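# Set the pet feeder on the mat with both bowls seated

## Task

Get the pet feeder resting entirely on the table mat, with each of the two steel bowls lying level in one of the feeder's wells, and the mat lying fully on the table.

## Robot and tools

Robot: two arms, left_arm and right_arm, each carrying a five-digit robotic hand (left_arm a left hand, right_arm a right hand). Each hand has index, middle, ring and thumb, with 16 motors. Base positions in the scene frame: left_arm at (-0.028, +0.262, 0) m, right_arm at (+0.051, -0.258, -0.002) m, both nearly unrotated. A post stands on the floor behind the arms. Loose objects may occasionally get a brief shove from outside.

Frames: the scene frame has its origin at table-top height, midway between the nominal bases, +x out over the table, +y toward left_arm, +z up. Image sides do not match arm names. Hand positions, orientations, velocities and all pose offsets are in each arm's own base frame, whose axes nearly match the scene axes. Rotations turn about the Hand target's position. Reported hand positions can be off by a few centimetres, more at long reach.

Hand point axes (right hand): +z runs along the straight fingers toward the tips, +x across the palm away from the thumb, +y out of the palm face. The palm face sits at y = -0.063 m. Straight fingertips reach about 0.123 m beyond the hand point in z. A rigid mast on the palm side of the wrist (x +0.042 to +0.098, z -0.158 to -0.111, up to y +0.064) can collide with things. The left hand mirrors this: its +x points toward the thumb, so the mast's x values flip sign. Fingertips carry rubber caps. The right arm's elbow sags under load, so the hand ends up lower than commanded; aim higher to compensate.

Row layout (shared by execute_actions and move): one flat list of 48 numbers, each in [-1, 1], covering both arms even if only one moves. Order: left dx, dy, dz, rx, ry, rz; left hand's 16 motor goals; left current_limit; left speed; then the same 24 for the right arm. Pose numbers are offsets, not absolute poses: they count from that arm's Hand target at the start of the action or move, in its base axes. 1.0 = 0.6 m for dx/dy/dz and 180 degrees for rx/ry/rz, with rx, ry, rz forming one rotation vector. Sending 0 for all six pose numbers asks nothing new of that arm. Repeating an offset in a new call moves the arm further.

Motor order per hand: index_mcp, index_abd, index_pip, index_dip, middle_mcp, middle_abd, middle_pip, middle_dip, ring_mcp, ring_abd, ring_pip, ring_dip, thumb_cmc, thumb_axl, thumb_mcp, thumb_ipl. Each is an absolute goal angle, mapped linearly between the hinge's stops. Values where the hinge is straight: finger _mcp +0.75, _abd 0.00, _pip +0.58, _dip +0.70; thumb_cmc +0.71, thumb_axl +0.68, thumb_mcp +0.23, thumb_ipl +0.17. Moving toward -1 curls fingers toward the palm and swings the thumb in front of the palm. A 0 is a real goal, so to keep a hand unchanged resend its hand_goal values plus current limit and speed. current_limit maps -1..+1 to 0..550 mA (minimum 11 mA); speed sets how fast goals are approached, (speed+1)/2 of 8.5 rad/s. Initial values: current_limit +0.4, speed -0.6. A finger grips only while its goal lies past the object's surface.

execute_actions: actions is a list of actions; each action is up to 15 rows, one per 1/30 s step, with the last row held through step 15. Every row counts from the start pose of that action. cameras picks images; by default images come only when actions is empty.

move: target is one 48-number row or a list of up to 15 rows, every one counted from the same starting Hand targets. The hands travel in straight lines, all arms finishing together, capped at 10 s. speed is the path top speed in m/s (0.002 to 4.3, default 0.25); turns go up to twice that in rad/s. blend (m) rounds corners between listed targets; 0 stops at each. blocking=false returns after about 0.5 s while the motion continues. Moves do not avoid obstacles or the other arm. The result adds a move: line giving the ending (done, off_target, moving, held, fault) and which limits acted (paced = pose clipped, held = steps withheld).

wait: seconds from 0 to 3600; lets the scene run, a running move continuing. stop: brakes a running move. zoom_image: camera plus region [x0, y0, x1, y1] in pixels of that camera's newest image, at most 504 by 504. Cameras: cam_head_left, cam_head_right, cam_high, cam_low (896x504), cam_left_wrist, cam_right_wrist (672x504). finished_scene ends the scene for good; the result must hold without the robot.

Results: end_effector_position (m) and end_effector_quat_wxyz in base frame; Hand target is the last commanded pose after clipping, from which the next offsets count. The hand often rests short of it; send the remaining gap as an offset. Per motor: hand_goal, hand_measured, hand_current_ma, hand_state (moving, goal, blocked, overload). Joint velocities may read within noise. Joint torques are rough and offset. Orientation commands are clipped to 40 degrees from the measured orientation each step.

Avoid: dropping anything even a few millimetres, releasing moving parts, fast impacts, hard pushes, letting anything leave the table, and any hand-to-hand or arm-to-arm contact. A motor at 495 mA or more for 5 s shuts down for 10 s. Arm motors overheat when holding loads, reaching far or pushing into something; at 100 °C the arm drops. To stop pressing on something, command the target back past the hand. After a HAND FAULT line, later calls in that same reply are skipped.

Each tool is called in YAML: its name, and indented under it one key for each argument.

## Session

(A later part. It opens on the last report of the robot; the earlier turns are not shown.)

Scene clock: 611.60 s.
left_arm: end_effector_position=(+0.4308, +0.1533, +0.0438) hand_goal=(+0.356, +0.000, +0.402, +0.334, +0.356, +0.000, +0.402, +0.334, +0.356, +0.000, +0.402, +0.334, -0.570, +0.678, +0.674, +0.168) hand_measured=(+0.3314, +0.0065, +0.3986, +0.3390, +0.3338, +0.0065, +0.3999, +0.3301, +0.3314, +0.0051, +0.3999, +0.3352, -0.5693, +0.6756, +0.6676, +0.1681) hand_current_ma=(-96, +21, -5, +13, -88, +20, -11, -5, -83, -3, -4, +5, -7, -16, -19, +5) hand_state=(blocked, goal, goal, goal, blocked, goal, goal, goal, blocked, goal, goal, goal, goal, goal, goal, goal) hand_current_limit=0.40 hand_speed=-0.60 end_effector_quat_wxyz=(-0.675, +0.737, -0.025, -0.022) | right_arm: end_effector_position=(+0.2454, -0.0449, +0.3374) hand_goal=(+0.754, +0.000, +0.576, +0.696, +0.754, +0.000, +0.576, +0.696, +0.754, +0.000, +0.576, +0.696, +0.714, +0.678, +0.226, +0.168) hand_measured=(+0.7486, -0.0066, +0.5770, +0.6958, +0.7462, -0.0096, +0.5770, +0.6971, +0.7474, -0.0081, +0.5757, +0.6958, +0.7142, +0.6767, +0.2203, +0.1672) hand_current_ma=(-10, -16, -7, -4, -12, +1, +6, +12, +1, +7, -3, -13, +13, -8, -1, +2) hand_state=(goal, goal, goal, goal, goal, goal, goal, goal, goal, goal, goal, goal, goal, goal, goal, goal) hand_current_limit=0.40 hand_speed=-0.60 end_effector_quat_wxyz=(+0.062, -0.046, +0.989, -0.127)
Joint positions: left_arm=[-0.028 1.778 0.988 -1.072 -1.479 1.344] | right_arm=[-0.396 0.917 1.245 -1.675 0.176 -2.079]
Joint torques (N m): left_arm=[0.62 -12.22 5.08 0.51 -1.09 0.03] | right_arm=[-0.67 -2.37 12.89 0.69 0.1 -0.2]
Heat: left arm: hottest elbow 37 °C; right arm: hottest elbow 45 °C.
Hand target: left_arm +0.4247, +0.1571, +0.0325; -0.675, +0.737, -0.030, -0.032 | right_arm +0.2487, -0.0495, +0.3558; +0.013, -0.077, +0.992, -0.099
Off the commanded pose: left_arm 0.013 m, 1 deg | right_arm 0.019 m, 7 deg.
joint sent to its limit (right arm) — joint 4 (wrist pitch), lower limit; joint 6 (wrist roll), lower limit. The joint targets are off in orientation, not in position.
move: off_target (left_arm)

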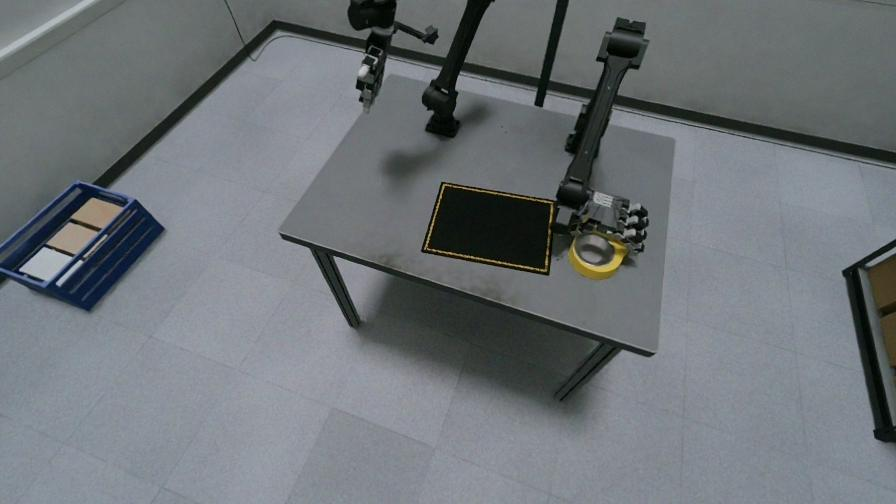

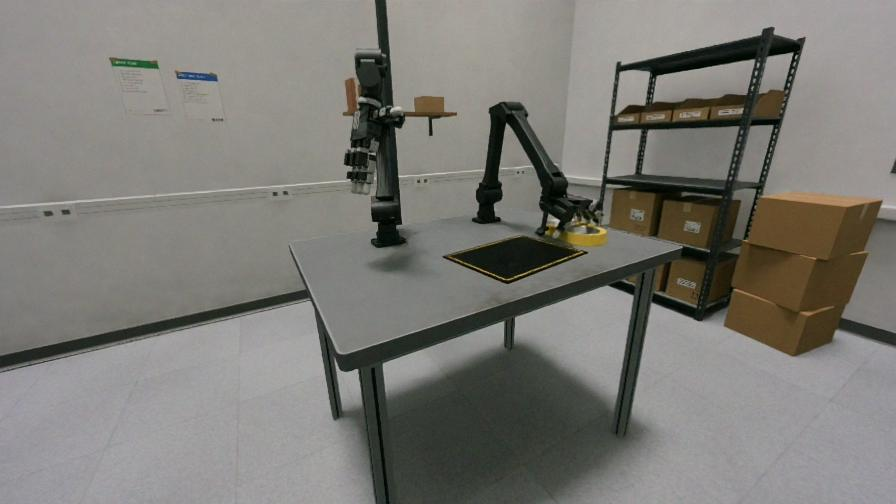

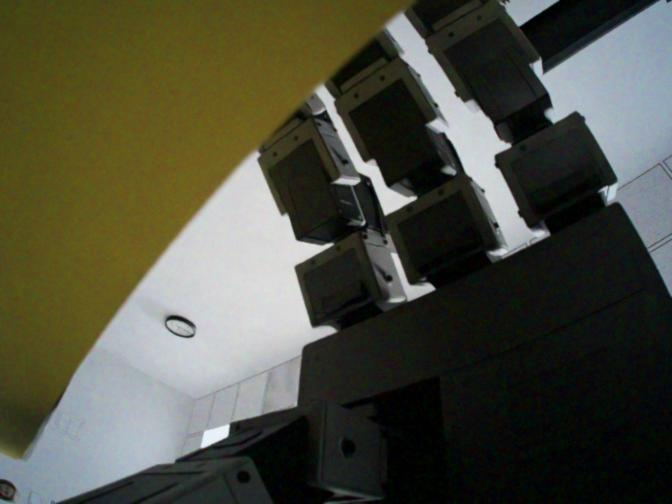

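move:
  target: [0.0,0.0,0.018,0,0,0,0.22,0,0.38,0.32,0.22,0,0.38,0.32,0.22,0,0.38,0.32,-0.571,0.678,0.62,-0.15,0.4,-0.8,0,0,0,0,0,0,0.754,0,0.576,0.696,0.754,0,0.576,0.696,0.754,0,0.576,0.696,0.714,0.678,0.226,0.168,0.4,-0.6]
  cameras: ["cam_high","cam_low","cam_left_wrist"]
  speed: 0.05

zoom_image:
  camera: "cam_low"
  region: [530, 195, 620, 255]

zoom_image:
  camera: "cam_high"
  region: [590, 200, 670, 280]

Scene clock: 632.53 s.
left_arm: end_effector_position=(+0.4298, +0.1547, +0.0443) hand_goal=(+0.220, +0.000, +0.380, +0.320, +0.220, +0.000, +0.380, +0.320, +0.220, +0.000, +0.380, +0.320, -0.570, +0.678, +0.620, -0.150) hand_measured=(+0.2096, +0.0051, +0.3806, +0.3250, +0.2265, -0.0052, +0.3883, +0.3238, +0.2337, +0.0007, +0.3896, +0.3250, -0.5680, +0.6798, +0.6369, -0.1349) hand_current_ma=(-42, +19, +3, +4, +10, -3, +25, +15, +51, -18, +45, +18, +0, +0, +77, +78) hand_state=(goal, goal, goal, goal, goal, goal, goal, goal, goal, goal, goal, goal, goal, goal, goal, goal) hand_current_limit=0.40 hand_speed=-0.80 end_effector_quat_wxyz=(-0.676, +0.735, -0.028, -0.026) | right_arm: end_effector_position=(+0.2454, -0.0449, +0.3374) hand_goal=(+0.754, +0.000, +0.576, +0.696, +0.754, +0.000, +0.576, +0.696, +0.754, +0.000, +0.576, +0.696, +0.714, +0.678, +0.226, +0.168) hand_measured=(+0.7486, -0.0037, +0.5770, +0.6958, +0.7474, -0.0096, +0.5770, +0.6971, +0.7486, -0.0096, +0.5770, +0.6958, +0.7142, +0.6767, +0.2203, +0.1681) hand_current_ma=(+2, +4, -2, -14, -10, -6, -2, +1, -3, +8, -9, +6, +12, -3, -4, -5) hand_state=(goal, goal, goal, goal, goal, goal, goal, goal, goal, goal, goal, goal, goal, goal, goal, goal) hand_current_limit=0.40 hand_speed=-0.60 end_effector_quat_wxyz=(+0.062, -0.046, +0.989, -0.127)
Joint positions: left_arm=[-0.026 1.778 0.988 -1.072 -1.484 1.355] | right_arm=[-0.396 0.917 1.245 -1.675 0.176 -2.079]
Joint torques (N m): left_arm=[0.44 -14.27 5.39 0.03 -0.94 0.09] | right_arm=[-0.56 -2.26 12.9 0.69 0.1 -0.22]
Heat: left arm: hottest elbow 36 °C; right arm: hottest elbow 45 °C.
Hand target: left_arm +0.4248, +0.1571, +0.0434; -0.675, +0.737, -0.030, -0.032 | right_arm +0.2487, -0.0495, +0.3558; +0.013, -0.077, +0.992, -0.099
Off the commanded pose: left_arm 0.006 m, 1 deg | right_arm 0.019 m, 7 deg.
joint sent to its limit (right arm) — joint 4 (wrist pitch), lower limit; joint 6 (wrist roll), lower limit. The joint targets are off in orientation, not in position.
move: done

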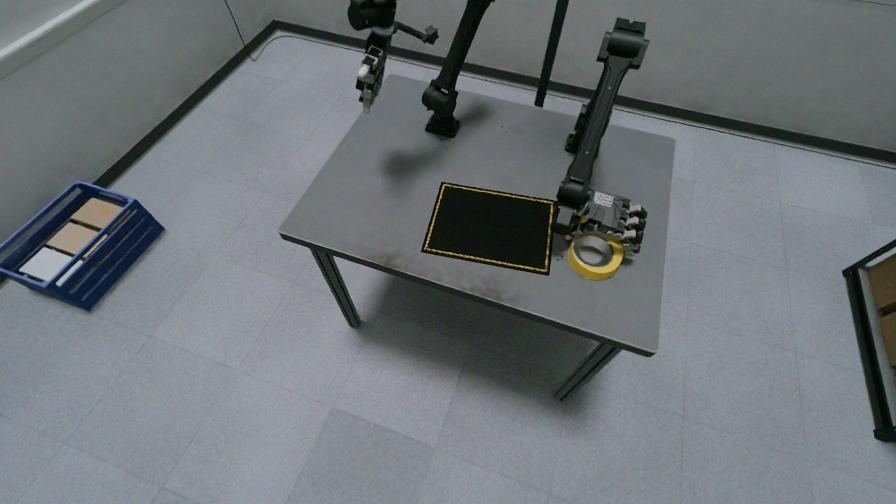

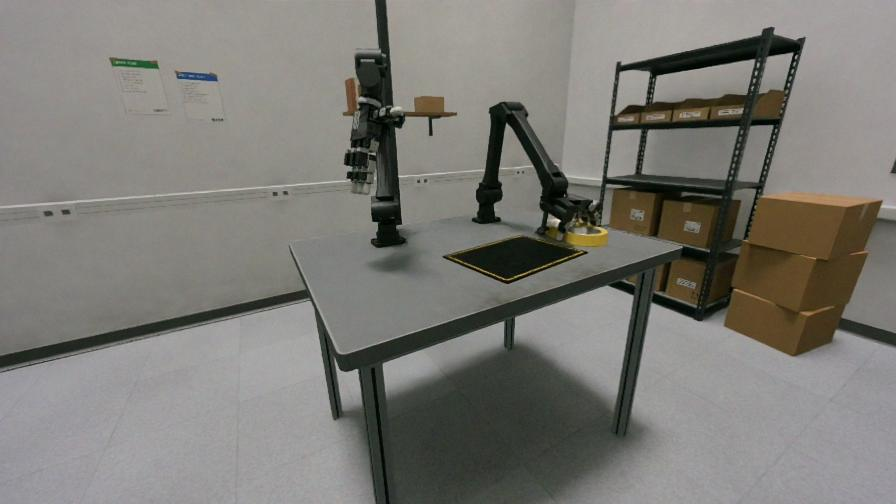

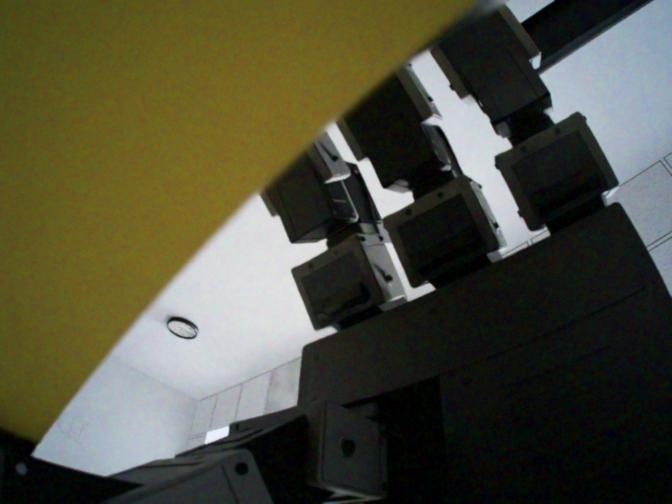

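Scaled by 5.600 from the camera's image (finer frame: 1280x720).

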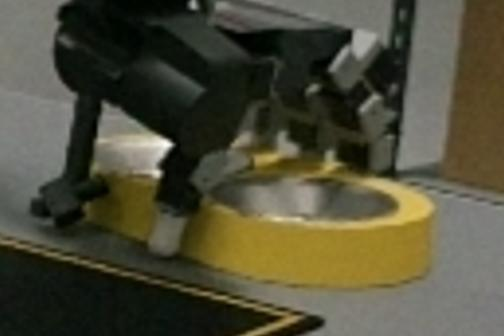

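Scaled by 6.300 from the camera's image (finer frame: 1280x720).

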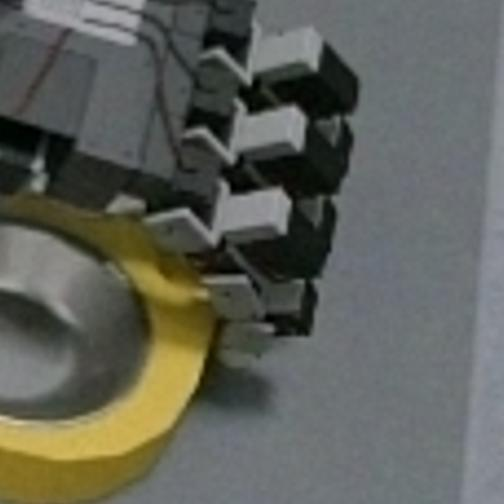

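move:
  target: [0.0,0.0,0.0,0,0,0,0.13,0,0.34,0.29,0.17,0,0.35,0.295,0.19,0,0.36,0.30,-0.571,0.678,0.53,-0.21,0.75,-0.85,0,0,0,0,0,0,0.754,0,0.576,0.696,0.754,0,0.576,0.696,0.754,0,0.576,0.696,0.714,0.678,0.226,0.168,0.4,-0.6]
  cameras: ["cam_high","cam_low"]
  speed: 0.05

zoom_image:
  camera: "cam_low"
  region: [530, 195, 620, 255]

zoom_image:
  camera: "cam_high"
  region: [560, 200, 660, 280]

Scene clock: 648.63 s.
left_arm: end_effector_position=(+0.4298, +0.1547, +0.0444) hand_goal=(+0.130, +0.000, +0.340, +0.290, +0.170, +0.000, +0.350, +0.296, +0.190, +0.000, +0.360, +0.300, -0.570, +0.678, +0.530, -0.210) hand_measured=(+0.1987, +0.0139, +0.3742, +0.3072, +0.2216, -0.0272, +0.3883, +0.3174, +0.2192, -0.0023, +0.3896, +0.3161, -0.5617, +0.6830, +0.6369, -0.1749) hand_current_ma=(+255, +40, +122, +60, +185, -48, +127, +81, +113, -10, +105, +52, +16, +16, +487, +172) hand_state=(blocked, goal, blocked, goal, blocked, blocked, blocked, blocked, blocked, goal, blocked, goal, goal, goal, blocked, blocked) hand_current_limit=0.75 hand_speed=-0.85 end_effector_quat_wxyz=(-0.676, +0.735, -0.029, -0.026) | right_arm: end_effector_position=(+0.2454, -0.0449, +0.3374) hand_goal=(+0.754, +0.000, +0.576, +0.696, +0.754, +0.000, +0.576, +0.696, +0.754, +0.000, +0.576, +0.696, +0.714, +0.678, +0.226, +0.168) hand_measured=(+0.7486, -0.0052, +0.5757, +0.6958, +0.7474, -0.0096, +0.5770, +0.6958, +0.7474, -0.0081, +0.5770, +0.6971, +0.7142, +0.6777, +0.2203, +0.1672) hand_current_ma=(+0, -3, -1, -15, -11, -3, +3, -18, -6, +6, -1, -10, +4, -10, -7, -15) hand_state=(goal, goal, goal, goal, goal, goal, goal, goal, goal, goal, goal, goal, goal, goal, goal, goal) hand_current_limit=0.40 hand_speed=-0.60 end_effector_quat_wxyz=(+0.062, -0.046, +0.989, -0.127)
Joint positions: left_arm=[-0.026 1.778 0.988 -1.072 -1.484 1.356] | right_arm=[-0.396 0.917 1.245 -1.675 0.176 -2.079]
Joint torques (N m): left_arm=[0.44 -14.21 5.39 0.06 -0.94 0.07] | right_arm=[-0.56 -2.37 12.9 0.69 0.1 -0.2]
Heat: left arm: hottest elbow 36 °C; right arm: hottest elbow 46 °C.
Hand target: left_arm +0.4248, +0.1571, +0.0434; -0.675, +0.737, -0.030, -0.032 | right_arm +0.2487, -0.0495, +0.3558; +0.013, -0.077, +0.992, -0.099
Off the commanded pose: left_arm 0.006 m, 1 deg | right_arm 0.019 m, 7 deg.
joint sent to its limit (right arm) — joint 4 (wrist pitch), lower limit; joint 6 (wrist roll), lower limit. The joint targets are off in orientation, not in position.
move: done

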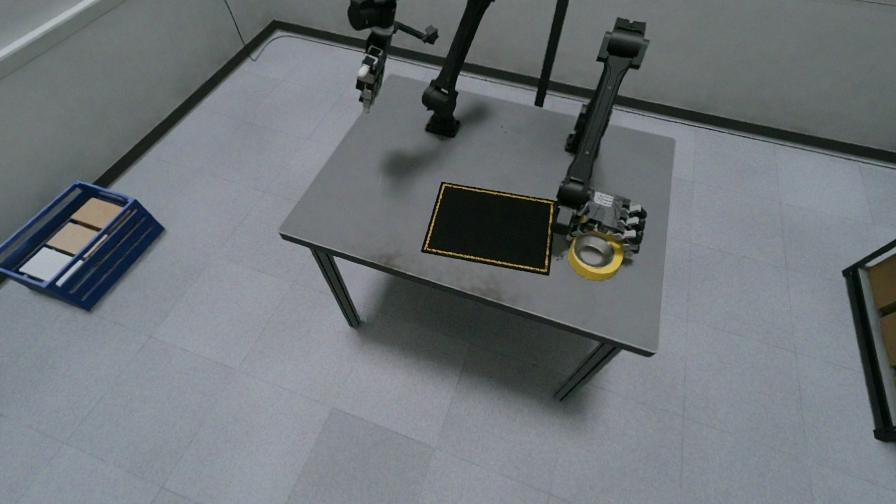

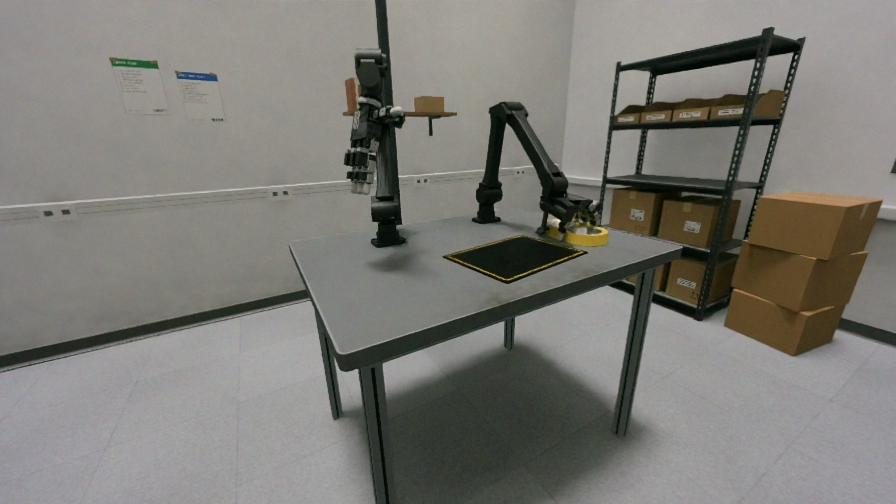

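Scaled by 5.600 from the camera's image (finer frame: 1280x720).

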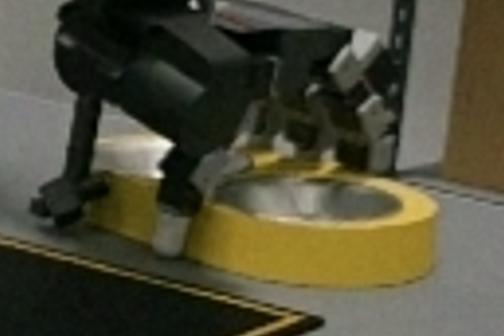

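Scaled by 5.040 from the camera's image (finer frame: 1280x720).

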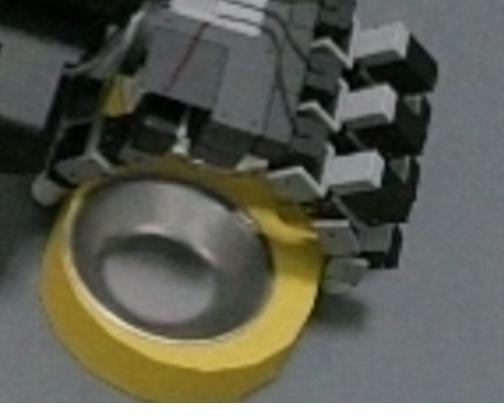

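move:
  target: [0.0,0.0,0.06,0,0,0,0.13,0,0.34,0.29,0.17,0,0.35,0.295,0.19,0,0.36,0.30,-0.571,0.678,0.54,-0.23,0.75,-0.85,0,0,0,0,0,0,0.754,0,0.576,0.696,0.754,0,0.576,0.696,0.754,0,0.576,0.696,0.714,0.678,0.226,0.168,0.4,-0.6]
  cameras: ["cam_high","cam_low"]
  speed: 0.05

zoom_image:
  camera: "cam_low"
  region: [530, 195, 620, 255]

zoom_image:
  camera: "cam_high"
  region: [560, 200, 660, 280]

Scene clock: 657.70 s.
left_arm: end_effector_position=(+0.4214, +0.1542, +0.0704) hand_goal=(+0.130, +0.000, +0.340, +0.290, +0.170, +0.000, +0.350, +0.296, +0.190, +0.000, +0.360, +0.300, -0.570, +0.678, +0.540, -0.230) hand_measured=(+0.1879, +0.0183, +0.3742, +0.3097, +0.1782, -0.0242, +0.3678, +0.3085, +0.1818, +0.0021, +0.3576, +0.3046, -0.5592, +0.6788, +0.5983, -0.1920) hand_current_ma=(+216, +54, +120, +68, +19, -44, +51, +50, -18, -6, -1, +15, +29, -5, +269, +191) hand_state=(blocked, goal, blocked, blocked, goal, blocked, goal, goal, goal, goal, goal, goal, goal, goal, blocked, blocked) hand_current_limit=0.75 hand_speed=-0.85 end_effector_quat_wxyz=(-0.674, +0.737, -0.036, -0.033) | right_arm: end_effector_position=(+0.2454, -0.0449, +0.3374) hand_goal=(+0.754, +0.000, +0.576, +0.696, +0.754, +0.000, +0.576, +0.696, +0.754, +0.000, +0.576, +0.696, +0.714, +0.678, +0.226, +0.168) hand_measured=(+0.7474, -0.0066, +0.5770, +0.6958, +0.7474, -0.0081, +0.5757, +0.6958, +0.7486, -0.0081, +0.5757, +0.6958, +0.7154, +0.6767, +0.2193, +0.1672) hand_current_ma=(-3, +7, -17, -6, -9, +2, -8, +0, -1, +0, -7, -2, +15, -13, -10, +8) hand_state=(goal, goal, goal, goal, goal, goal, goal, goal, goal, goal, goal, goal, goal, goal, goal, goal) hand_current_limit=0.40 hand_speed=-0.60 end_effector_quat_wxyz=(+0.062, -0.046, +0.989, -0.127)
Joint positions: left_arm=[-0.026 1.711 0.988 -1.134 -1.477 1.382] | right_arm=[-0.396 0.917 1.245 -1.675 0.176 -2.079]
Joint torques (N m): left_arm=[0.5 -14.21 7.58 -0.46 -1.15 0.03] | right_arm=[-0.44 -2.32 12.89 0.68 0.11 -0.2]
Heat: left arm: hottest elbow 36 °C; right arm: hottest elbow 46 °C.
Hand target: left_arm +0.4248, +0.1571, +0.0794; -0.675, +0.737, -0.030, -0.032 | right_arm +0.2487, -0.0495, +0.3558; +0.013, -0.077, +0.992, -0.099
Off the commanded pose: left_arm 0.010 m, 1 deg | right_arm 0.019 m, 7 deg.
joint sent to its limit (right arm) — joint 4 (wrist pitch), lower limit; joint 6 (wrist roll), lower limit. The joint targets are off in orientation, not in position.
move: done

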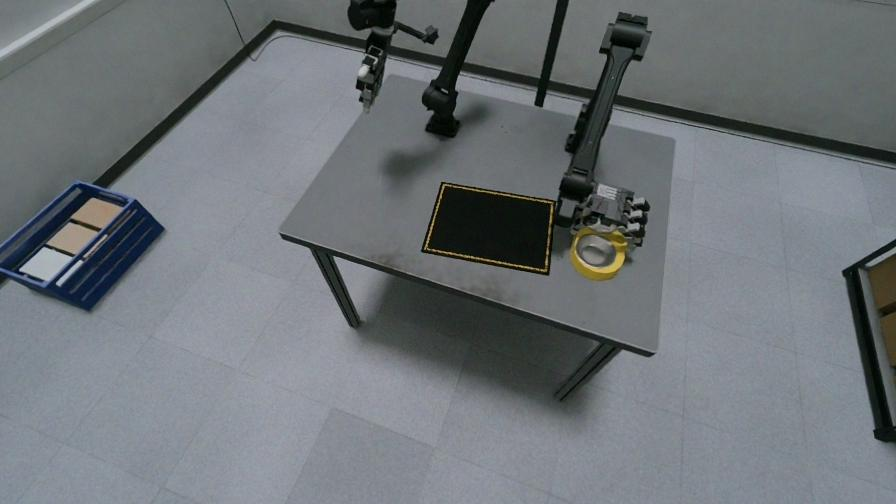

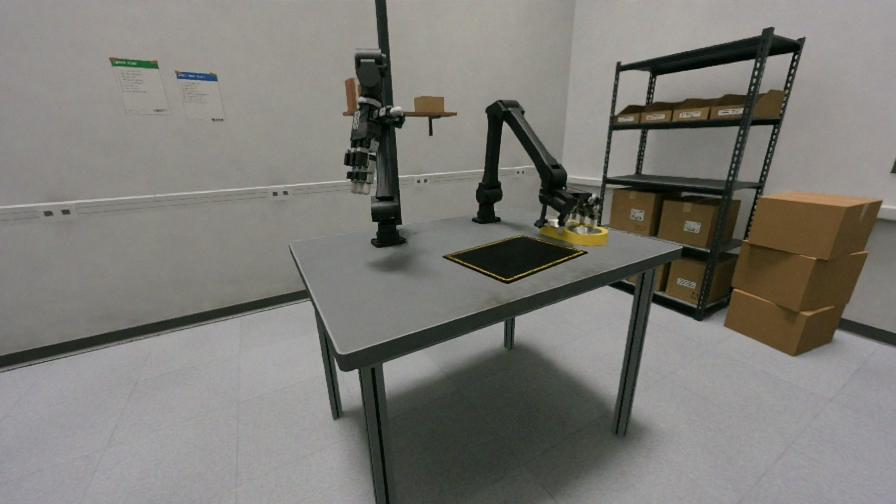

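Scaled by 5.600 from the camera's image (finer frame: 1280x720).

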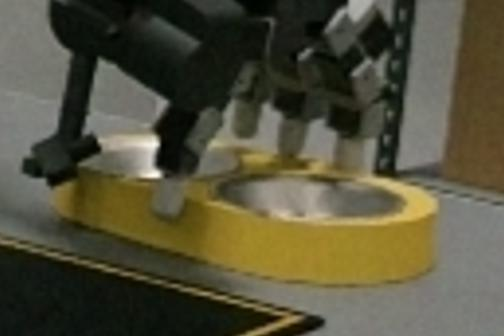

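Scaled by 5.040 from the camera's image (finer frame: 1280x720).

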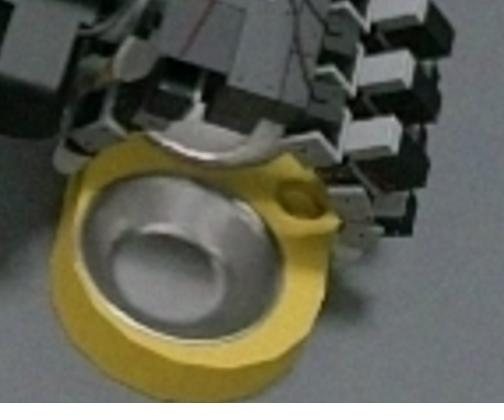

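move:
  target:
    - [0.0,0.0,0.0,0,0,0,0.4,0,0.42,0.4,0.4,0,0.42,0.4,0.4,0,0.42,0.4,-0.571,0.678,0.7,0.168,0.4,-0.6,0,0,0,0,0,0,0.754,0,0.576,0.696,0.754,0,0.576,0.696,0.754,0,0.576,0.696,0.714,0.678,0.226,0.168,0.4,-0.6]
    - [0.0,0.0,0.25,0,0,0,0.4,0,0.42,0.4,0.4,0,0.42,0.4,0.4,0,0.42,0.4,-0.571,0.678,0.7,0.168,0.4,-0.6,0,0,0,0,0,0,0.754,0,0.576,0.696,0.754,0,0.576,0.696,0.754,0,0.576,0.696,0.714,0.678,0.226,0.168,0.4,-0.6]
    - [-0.2,0.3,0.35,0,0,0,0.4,0,0.42,0.4,0.4,0,0.42,0.4,0.4,0,0.42,0.4,-0.571,0.678,0.7,0.168,0.4,-0.6,0,0,0,0,0,0,0.754,0,0.576,0.696,0.754,0,0.576,0.696,0.754,0,0.576,0.696,0.714,0.678,0.226,0.168,0.4,-0.6]
  cameras: ["cam_head_left","cam_head_right","cam_high","cam_low"]
  speed: 0.15

zoom_image:
  camera: "cam_head_left"
  region: [270, 290, 420, 470]

zoom_image:
  camera: "cam_high"
  region: [540, 180, 680, 300]

Scene clock: 803.60 s.
left_arm: end_effector_position=(+0.3005, +0.3300, +0.2724) hand_goal=(+0.400, +0.000, +0.420, +0.400, +0.400, +0.000, +0.420, +0.400, +0.400, +0.000, +0.420, +0.400, -0.570, +0.678, +0.700, +0.168) hand_measured=(+0.3784, +0.0080, +0.4153, +0.3989, +0.3808, -0.0052, +0.4140, +0.3989, +0.3784, +0.0021, +0.4127, +0.3989, -0.5642, +0.6777, +0.6953, +0.1662) hand_current_ma=(-87, +31, -17, -6, -82, -10, -25, +7, -80, -1, -16, +1, +10, -9, -19, -1) hand_state=(blocked, goal, goal, goal, goal, goal, goal, goal, blocked, goal, goal, goal, goal, goal, goal, goal) hand_current_limit=0.40 hand_speed=-0.60 end_effector_quat_wxyz=(-0.634, +0.745, +0.109, -0.175) | right_arm: end_effector_position=(+0.2454, -0.0449, +0.3374) hand_goal=(+0.754, +0.000, +0.576, +0.696, +0.754, +0.000, +0.576, +0.696, +0.754, +0.000, +0.576, +0.696, +0.714, +0.678, +0.226, +0.168) hand_measured=(+0.7474, -0.0052, +0.5770, +0.6958, +0.7474, -0.0096, +0.5770, +0.6958, +0.7474, -0.0096, +0.5770, +0.6971, +0.7142, +0.6777, +0.2193, +0.1672) hand_current_ma=(-6, -8, -13, -2, -12, +1, -5, -8, +9, +12, -14, -13, +12, -10, +0, -1) hand_state=(goal, goal, goal, goal, goal, goal, goal, goal, goal, goal, goal, goal, goal, goal, goal, goal) hand_current_limit=0.40 hand_speed=-0.60 end_effector_quat_wxyz=(+0.062, -0.046, +0.989, -0.127)
Joint positions: left_arm=[0.468 1.318 1.152 -1.032 -1.426 2.072] | right_arm=[-0.396 0.917 1.245 -1.675 0.176 -2.079]
Joint torques (N m): left_arm=[0.62 -10.93 11.77 1.48 -0.85 0.09] | right_arm=[-0.62 -2.26 12.86 0.72 0.09 -0.21]
Heat: left arm: hottest elbow 38 °C; right arm: hottest elbow 47 °C.
Hand target: left_arm +0.3046, +0.3372, +0.2895; -0.675, +0.737, -0.030, -0.032 | right_arm +0.2487, -0.0495, +0.3558; +0.013, -0.077, +0.992, -0.099
Off the commanded pose: left_arm 0.019 m, 23 deg | right_arm 0.019 m, 7 deg.
joint sent to its limit (left arm) — joint 6 (wrist roll), upper limit. The joint targets are off in orientation, not in position.
joint sent to its limit (right arm) — joint 4 (wrist pitch), lower limit; joint 6 (wrist roll), lower limit. The joint targets are off in orientation, not in position.
move: off_target (left_arm)

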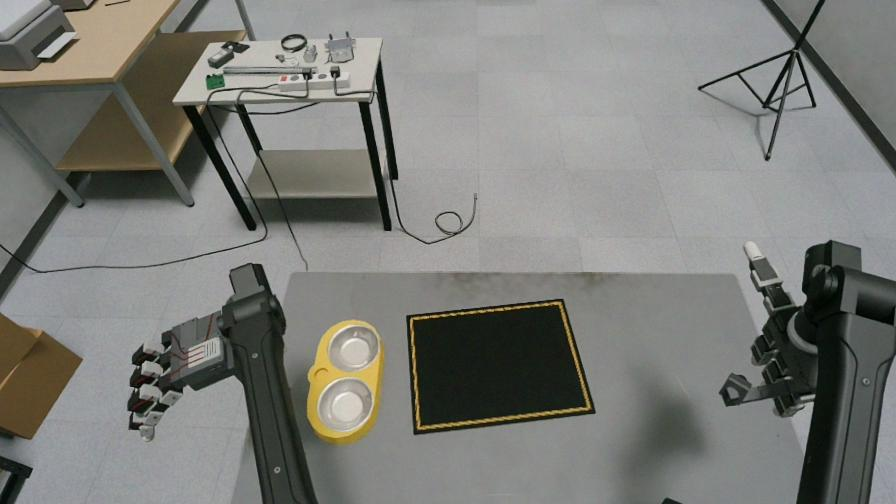

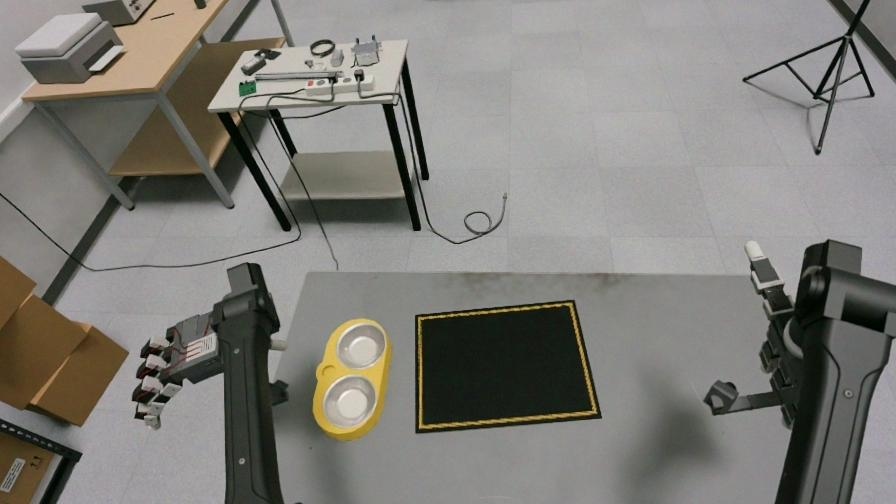

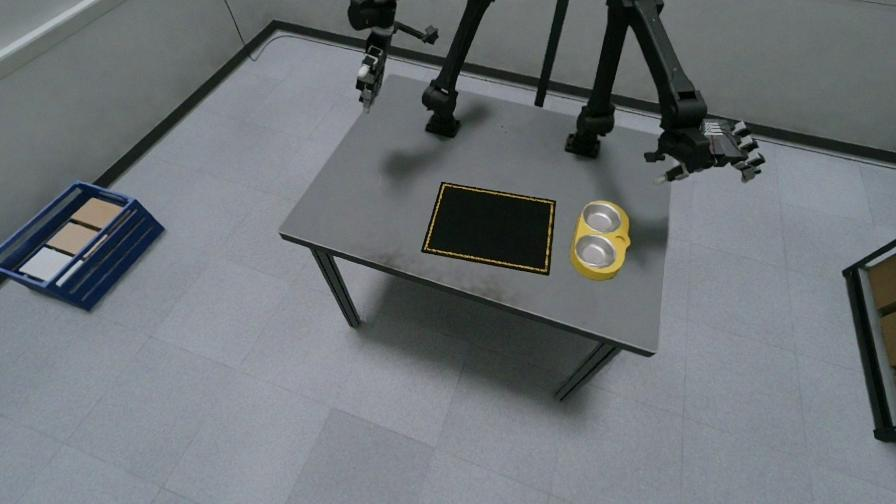

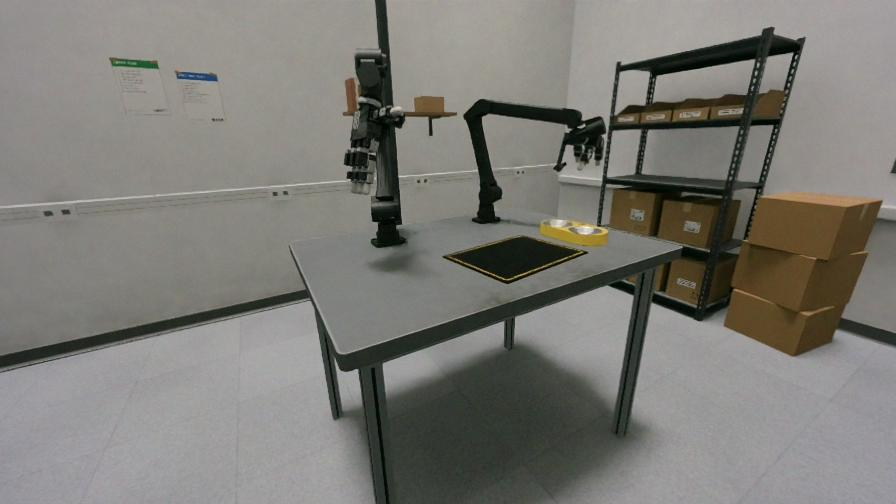

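Scaled by 2.800 from the camera's image (finer frame: 1280x720).

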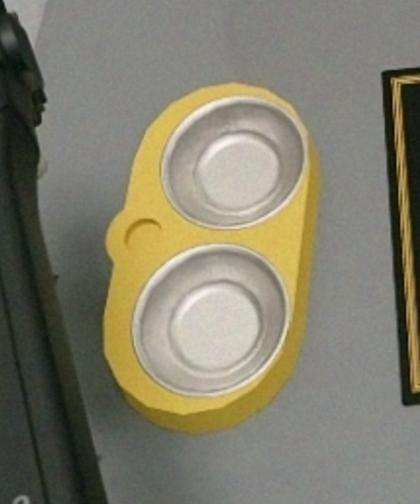

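Scaled by 3.600 from the camera's image (finer frame: 1280x720).

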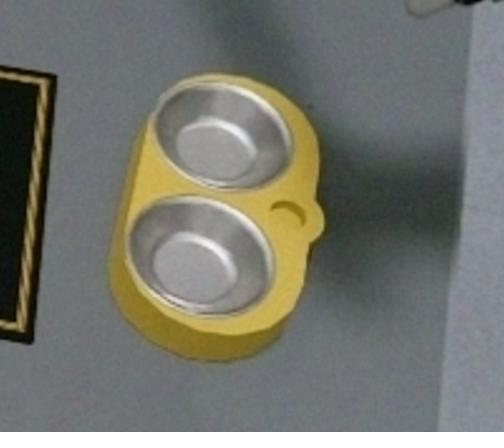

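move:
  target: [0.207,-0.132,-0.083,-0.535,-0.0676,0.0655,0.98,0,-0.898,0.696,0.98,0,-0.898,-0.174,0.98,0,-0.898,0.696,0.714,0.678,0.226,0.168,0.4,-0.6,0.172,0.898,-0.193,0.127,0.0244,0.0067,0.98,0,-0.898,0.696,0.98,0,-0.898,0.696,0.98,0,-0.898,0.696,0.714,0.678,0.226,0.168,0.4,-0.6]
  cameras: ["cam_head_left","cam_high","cam_low","cam_left_wrist","cam_right_wrist"]
  speed: 0.25

Scene clock: 862.03 s.
left_arm: end_effector_position=(+0.4232, +0.2466, +0.2313) hand_goal=(+0.980, +0.000, -0.898, +0.696, +0.980, +0.000, -0.898, -0.174, +0.980, +0.000, -0.898, +0.696, +0.714, +0.678, +0.226, +0.168) hand_measured=(+0.9754, +0.0065, -0.8961, +0.6958, +0.9754, -0.0052, -0.8961, -0.1744, +0.9766, +0.0021, -0.8961, +0.6958, +0.7154, +0.6820, +0.2232, +0.1662) hand_current_ma=(-18, +27, +2, -9, -18, -8, +6, +6, -9, -5, +16, +0, -2, +5, -11, +3) hand_state=(goal, goal, goal, goal, goal, goal, goal, goal, goal, goal, goal, goal, goal, goal, goal, goal) hand_current_limit=0.40 hand_speed=-0.60 end_effector_quat_wxyz=(+0.091, +0.987, +0.129, -0.006) | right_arm: end_effector_position=(+0.3409, +0.4754, +0.2256) hand_goal=(+0.980, +0.000, -0.898, +0.696, +0.980, +0.000, -0.898, +0.696, +0.980, +0.000, -0.898, +0.696, +0.714, +0.678, +0.226, +0.168) hand_measured=(+0.9693, -0.0066, -0.8768, +0.7022, +0.9669, -0.0081, -0.8781, +0.6983, +0.9693, -0.0081, -0.8807, +0.6958, +0.7192, +0.6767, +0.2203, +0.1672) hand_current_ma=(-10, +2, -6, -4, -8, -17, -3, -5, +4, +3, -3, -10, +17, +10, -10, -1) hand_state=(goal, goal, blocked, goal, goal, goal, blocked, goal, goal, goal, goal, goal, goal, goal, goal, goal) hand_current_limit=0.40 hand_speed=-0.60 end_effector_quat_wxyz=(-0.022, -0.092, +0.991, +0.090)
Joint positions: left_arm=[0.753 1.72 1.631 -1.6 0.141 2.073] | right_arm=[0.807 1.63 1.5 -1.356 -0.165 -0.942]
Joint torques (N m): left_arm=[0.62 -15.15 12.34 -0.2 0.4 0.1] | right_arm=[0.44 -15.38 13 0.94 -0.33 0.16]
Heat: left arm: hottest elbow 40 °C; right arm: hottest elbow 47 °C.
Hand target: left_arm +0.4288, +0.2579, +0.2394; +0.103, +0.991, +0.087, +0.009 | right_arm +0.3519, +0.4893, +0.2400; -0.009, -0.087, +0.991, +0.103
Off the commanded pose: left_arm 0.015 m, 5 deg | right_arm 0.023 m, 2 deg.
joint sent to its limit (left arm) — joint 6 (wrist roll), upper limit. The joint targets are off in orientation, not in position.
move: off_target (left_arm, right_arm)

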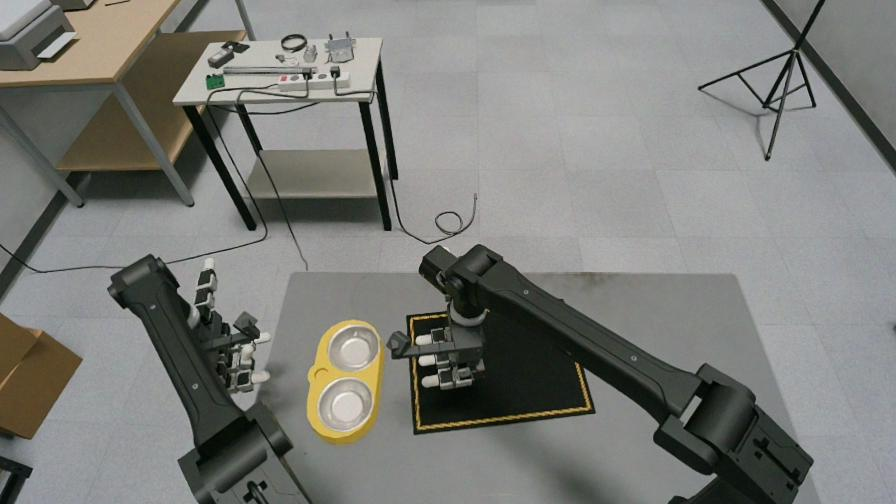

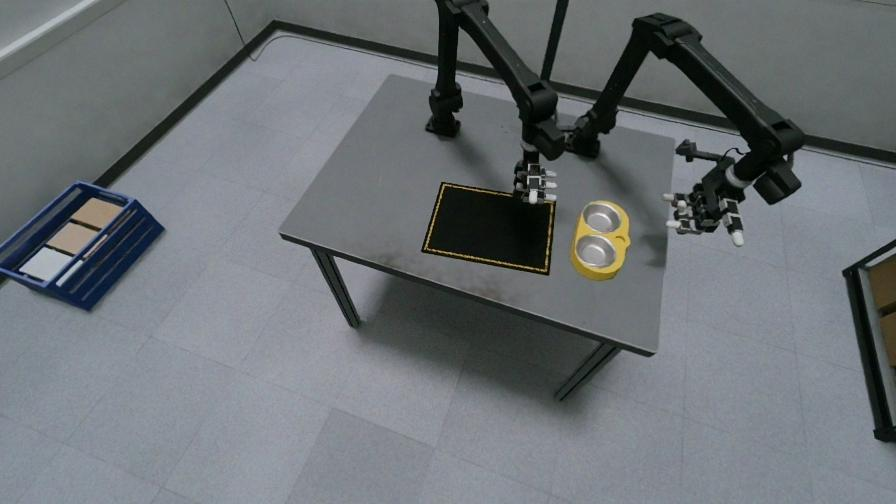

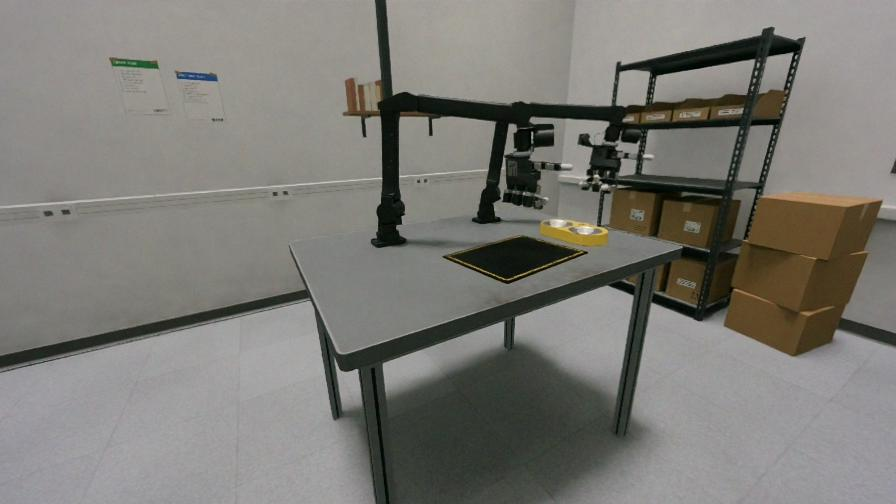

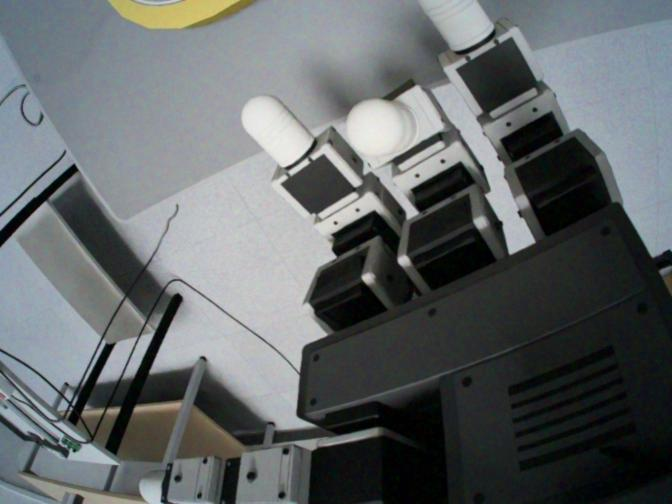

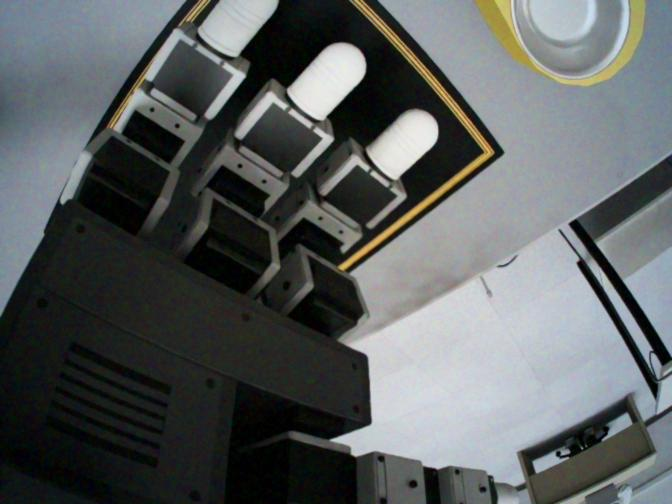

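execute_actions:
  actions: []

Scene clock: 893.47 s.
left_arm: end_effector_position=(+0.4232, +0.2466, +0.2313) hand_goal=(+0.980, +0.000, -0.898, +0.696, +0.980, +0.000, -0.898, -0.174, +0.980, +0.000, -0.898, +0.696, +0.714, +0.678, +0.226, +0.168) hand_measured=(+0.9766, +0.0080, -0.8973, +0.6958, +0.9754, -0.0052, -0.8961, -0.1744, +0.9766, +0.0021, -0.8961, +0.6958, +0.7154, +0.6820, +0.2222, +0.1662) hand_current_ma=(-21, +30, +7, -5, -23, +5, +0, +6, -9, -6, +9, +5, +0, +6, -9, +5) hand_state=(goal, goal, goal, goal, goal, goal, goal, goal, goal, goal, goal, goal, goal, goal, goal, goal) hand_current_limit=0.40 hand_speed=-0.60 end_effector_quat_wxyz=(+0.091, +0.987, +0.129, -0.006) | right_arm: end_effector_position=(+0.3409, +0.4754, +0.2256) hand_goal=(+0.980, +0.000, -0.898, +0.696, +0.980, +0.000, -0.898, +0.696, +0.980, +0.000, -0.898, +0.696, +0.714, +0.678, +0.226, +0.168) hand_measured=(+0.9693, -0.0052, -0.8768, +0.7022, +0.9681, -0.0096, -0.8781, +0.6996, +0.9705, -0.0081, -0.8807, +0.6958, +0.7180, +0.6767, +0.2193, +0.1681) hand_current_ma=(+11, -4, +1, +0, -5, -9, -1, -20, -12, +1, -6, -4, +12, -5, -1, -3) hand_state=(goal, goal, blocked, goal, goal, goal, blocked, goal, goal, goal, goal, goal, goal, goal, goal, goal) hand_current_limit=0.40 hand_speed=-0.60 end_effector_quat_wxyz=(-0.022, -0.092, +0.991, +0.090)
Joint positions: left_arm=[0.753 1.72 1.631 -1.6 0.141 2.073] | right_arm=[0.807 1.63 1.5 -1.356 -0.165 -0.942]
Joint velocities: within noise
Joint torques (N m): left_arm=[0.62 -15.15 12.34 -0.23 0.4 0.1] | right_arm=[0.5 -15.44 13.04 0.95 -0.34 0.14]
Motor temperatures (°C): left_arm=[28 32 44 30 29 28] | right_arm=[29 30 51 27 29 28]
Heat: left arm: hottest elbow 44 °C; right arm: hottest elbow 51 °C.
Hand target: left_arm +0.4288, +0.2579, +0.2394; +0.103, +0.991, +0.087, +0.009 | right_arm +0.3519, +0.4893, +0.2400; -0.009, -0.087, +0.991, +0.103
Off the commanded pose: left_arm 0.015 m, 5 deg | right_arm 0.023 m, 2 deg.

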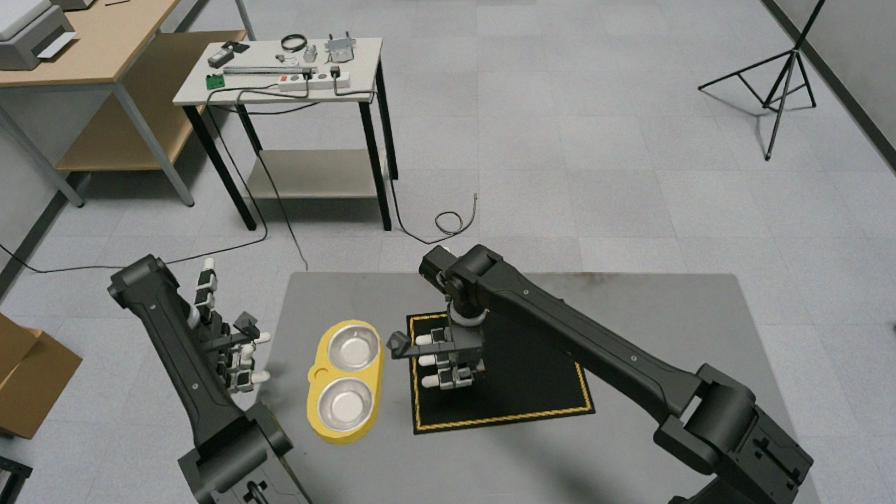

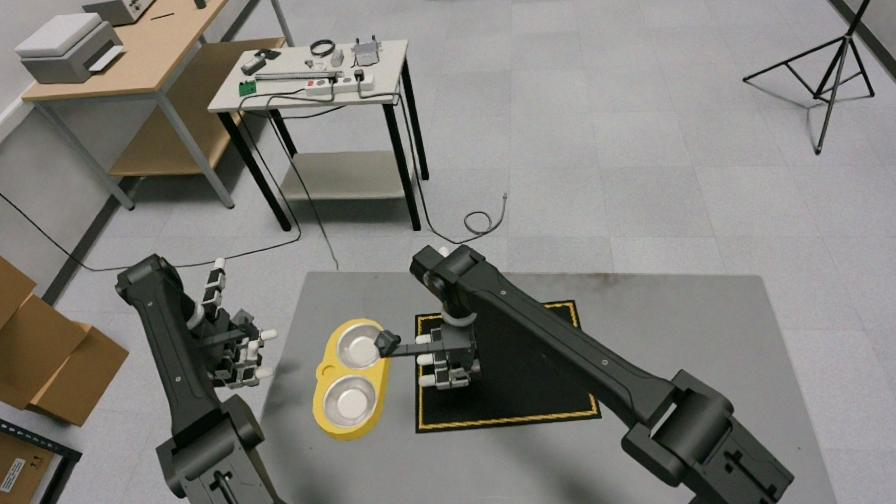

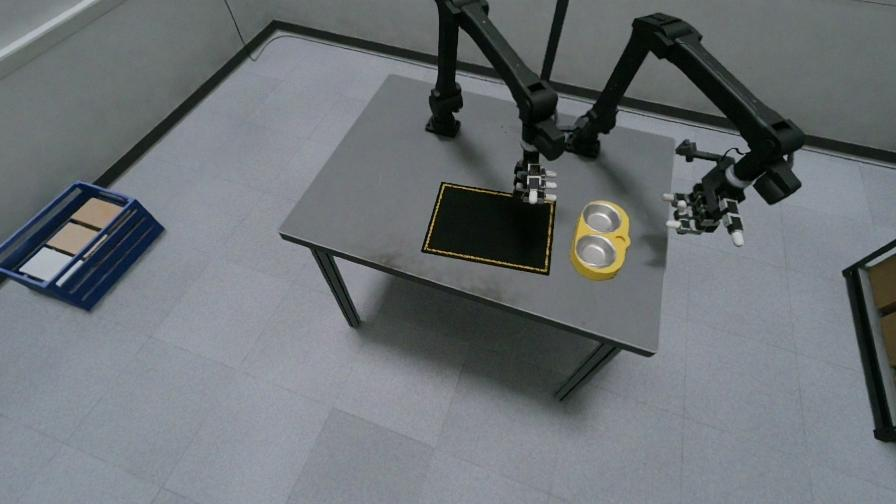

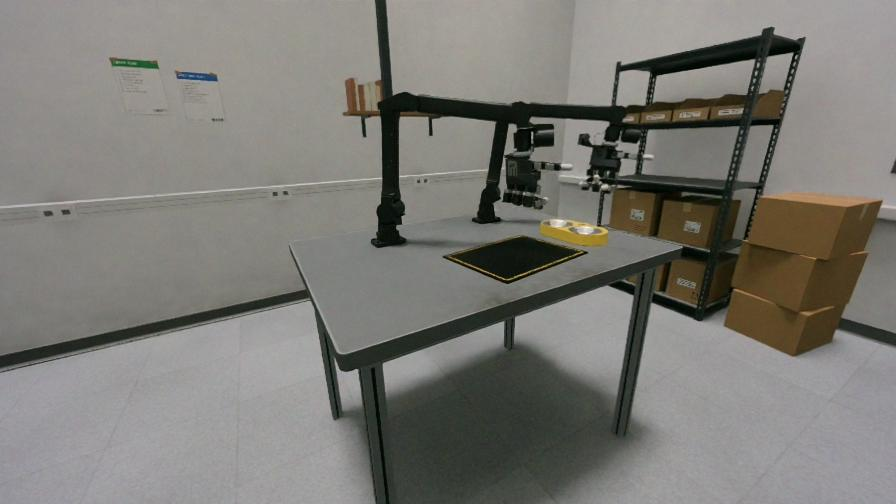

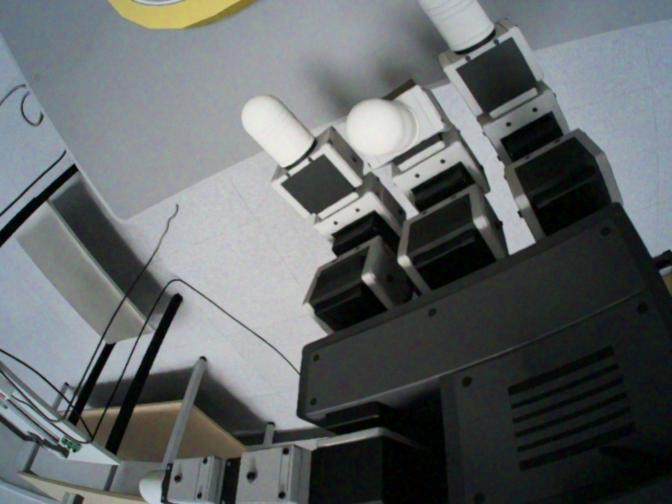

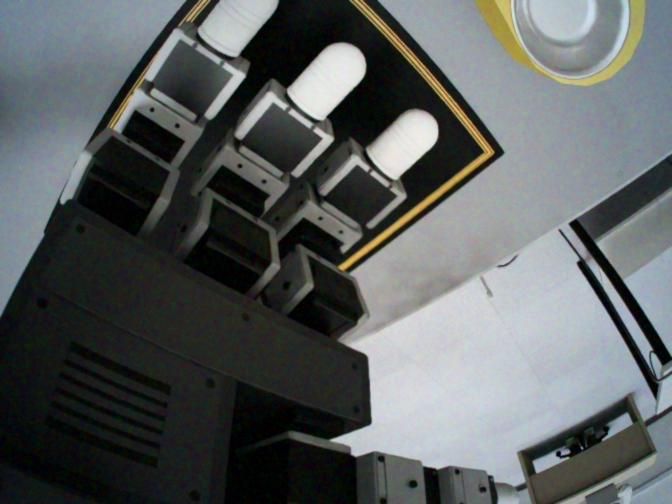

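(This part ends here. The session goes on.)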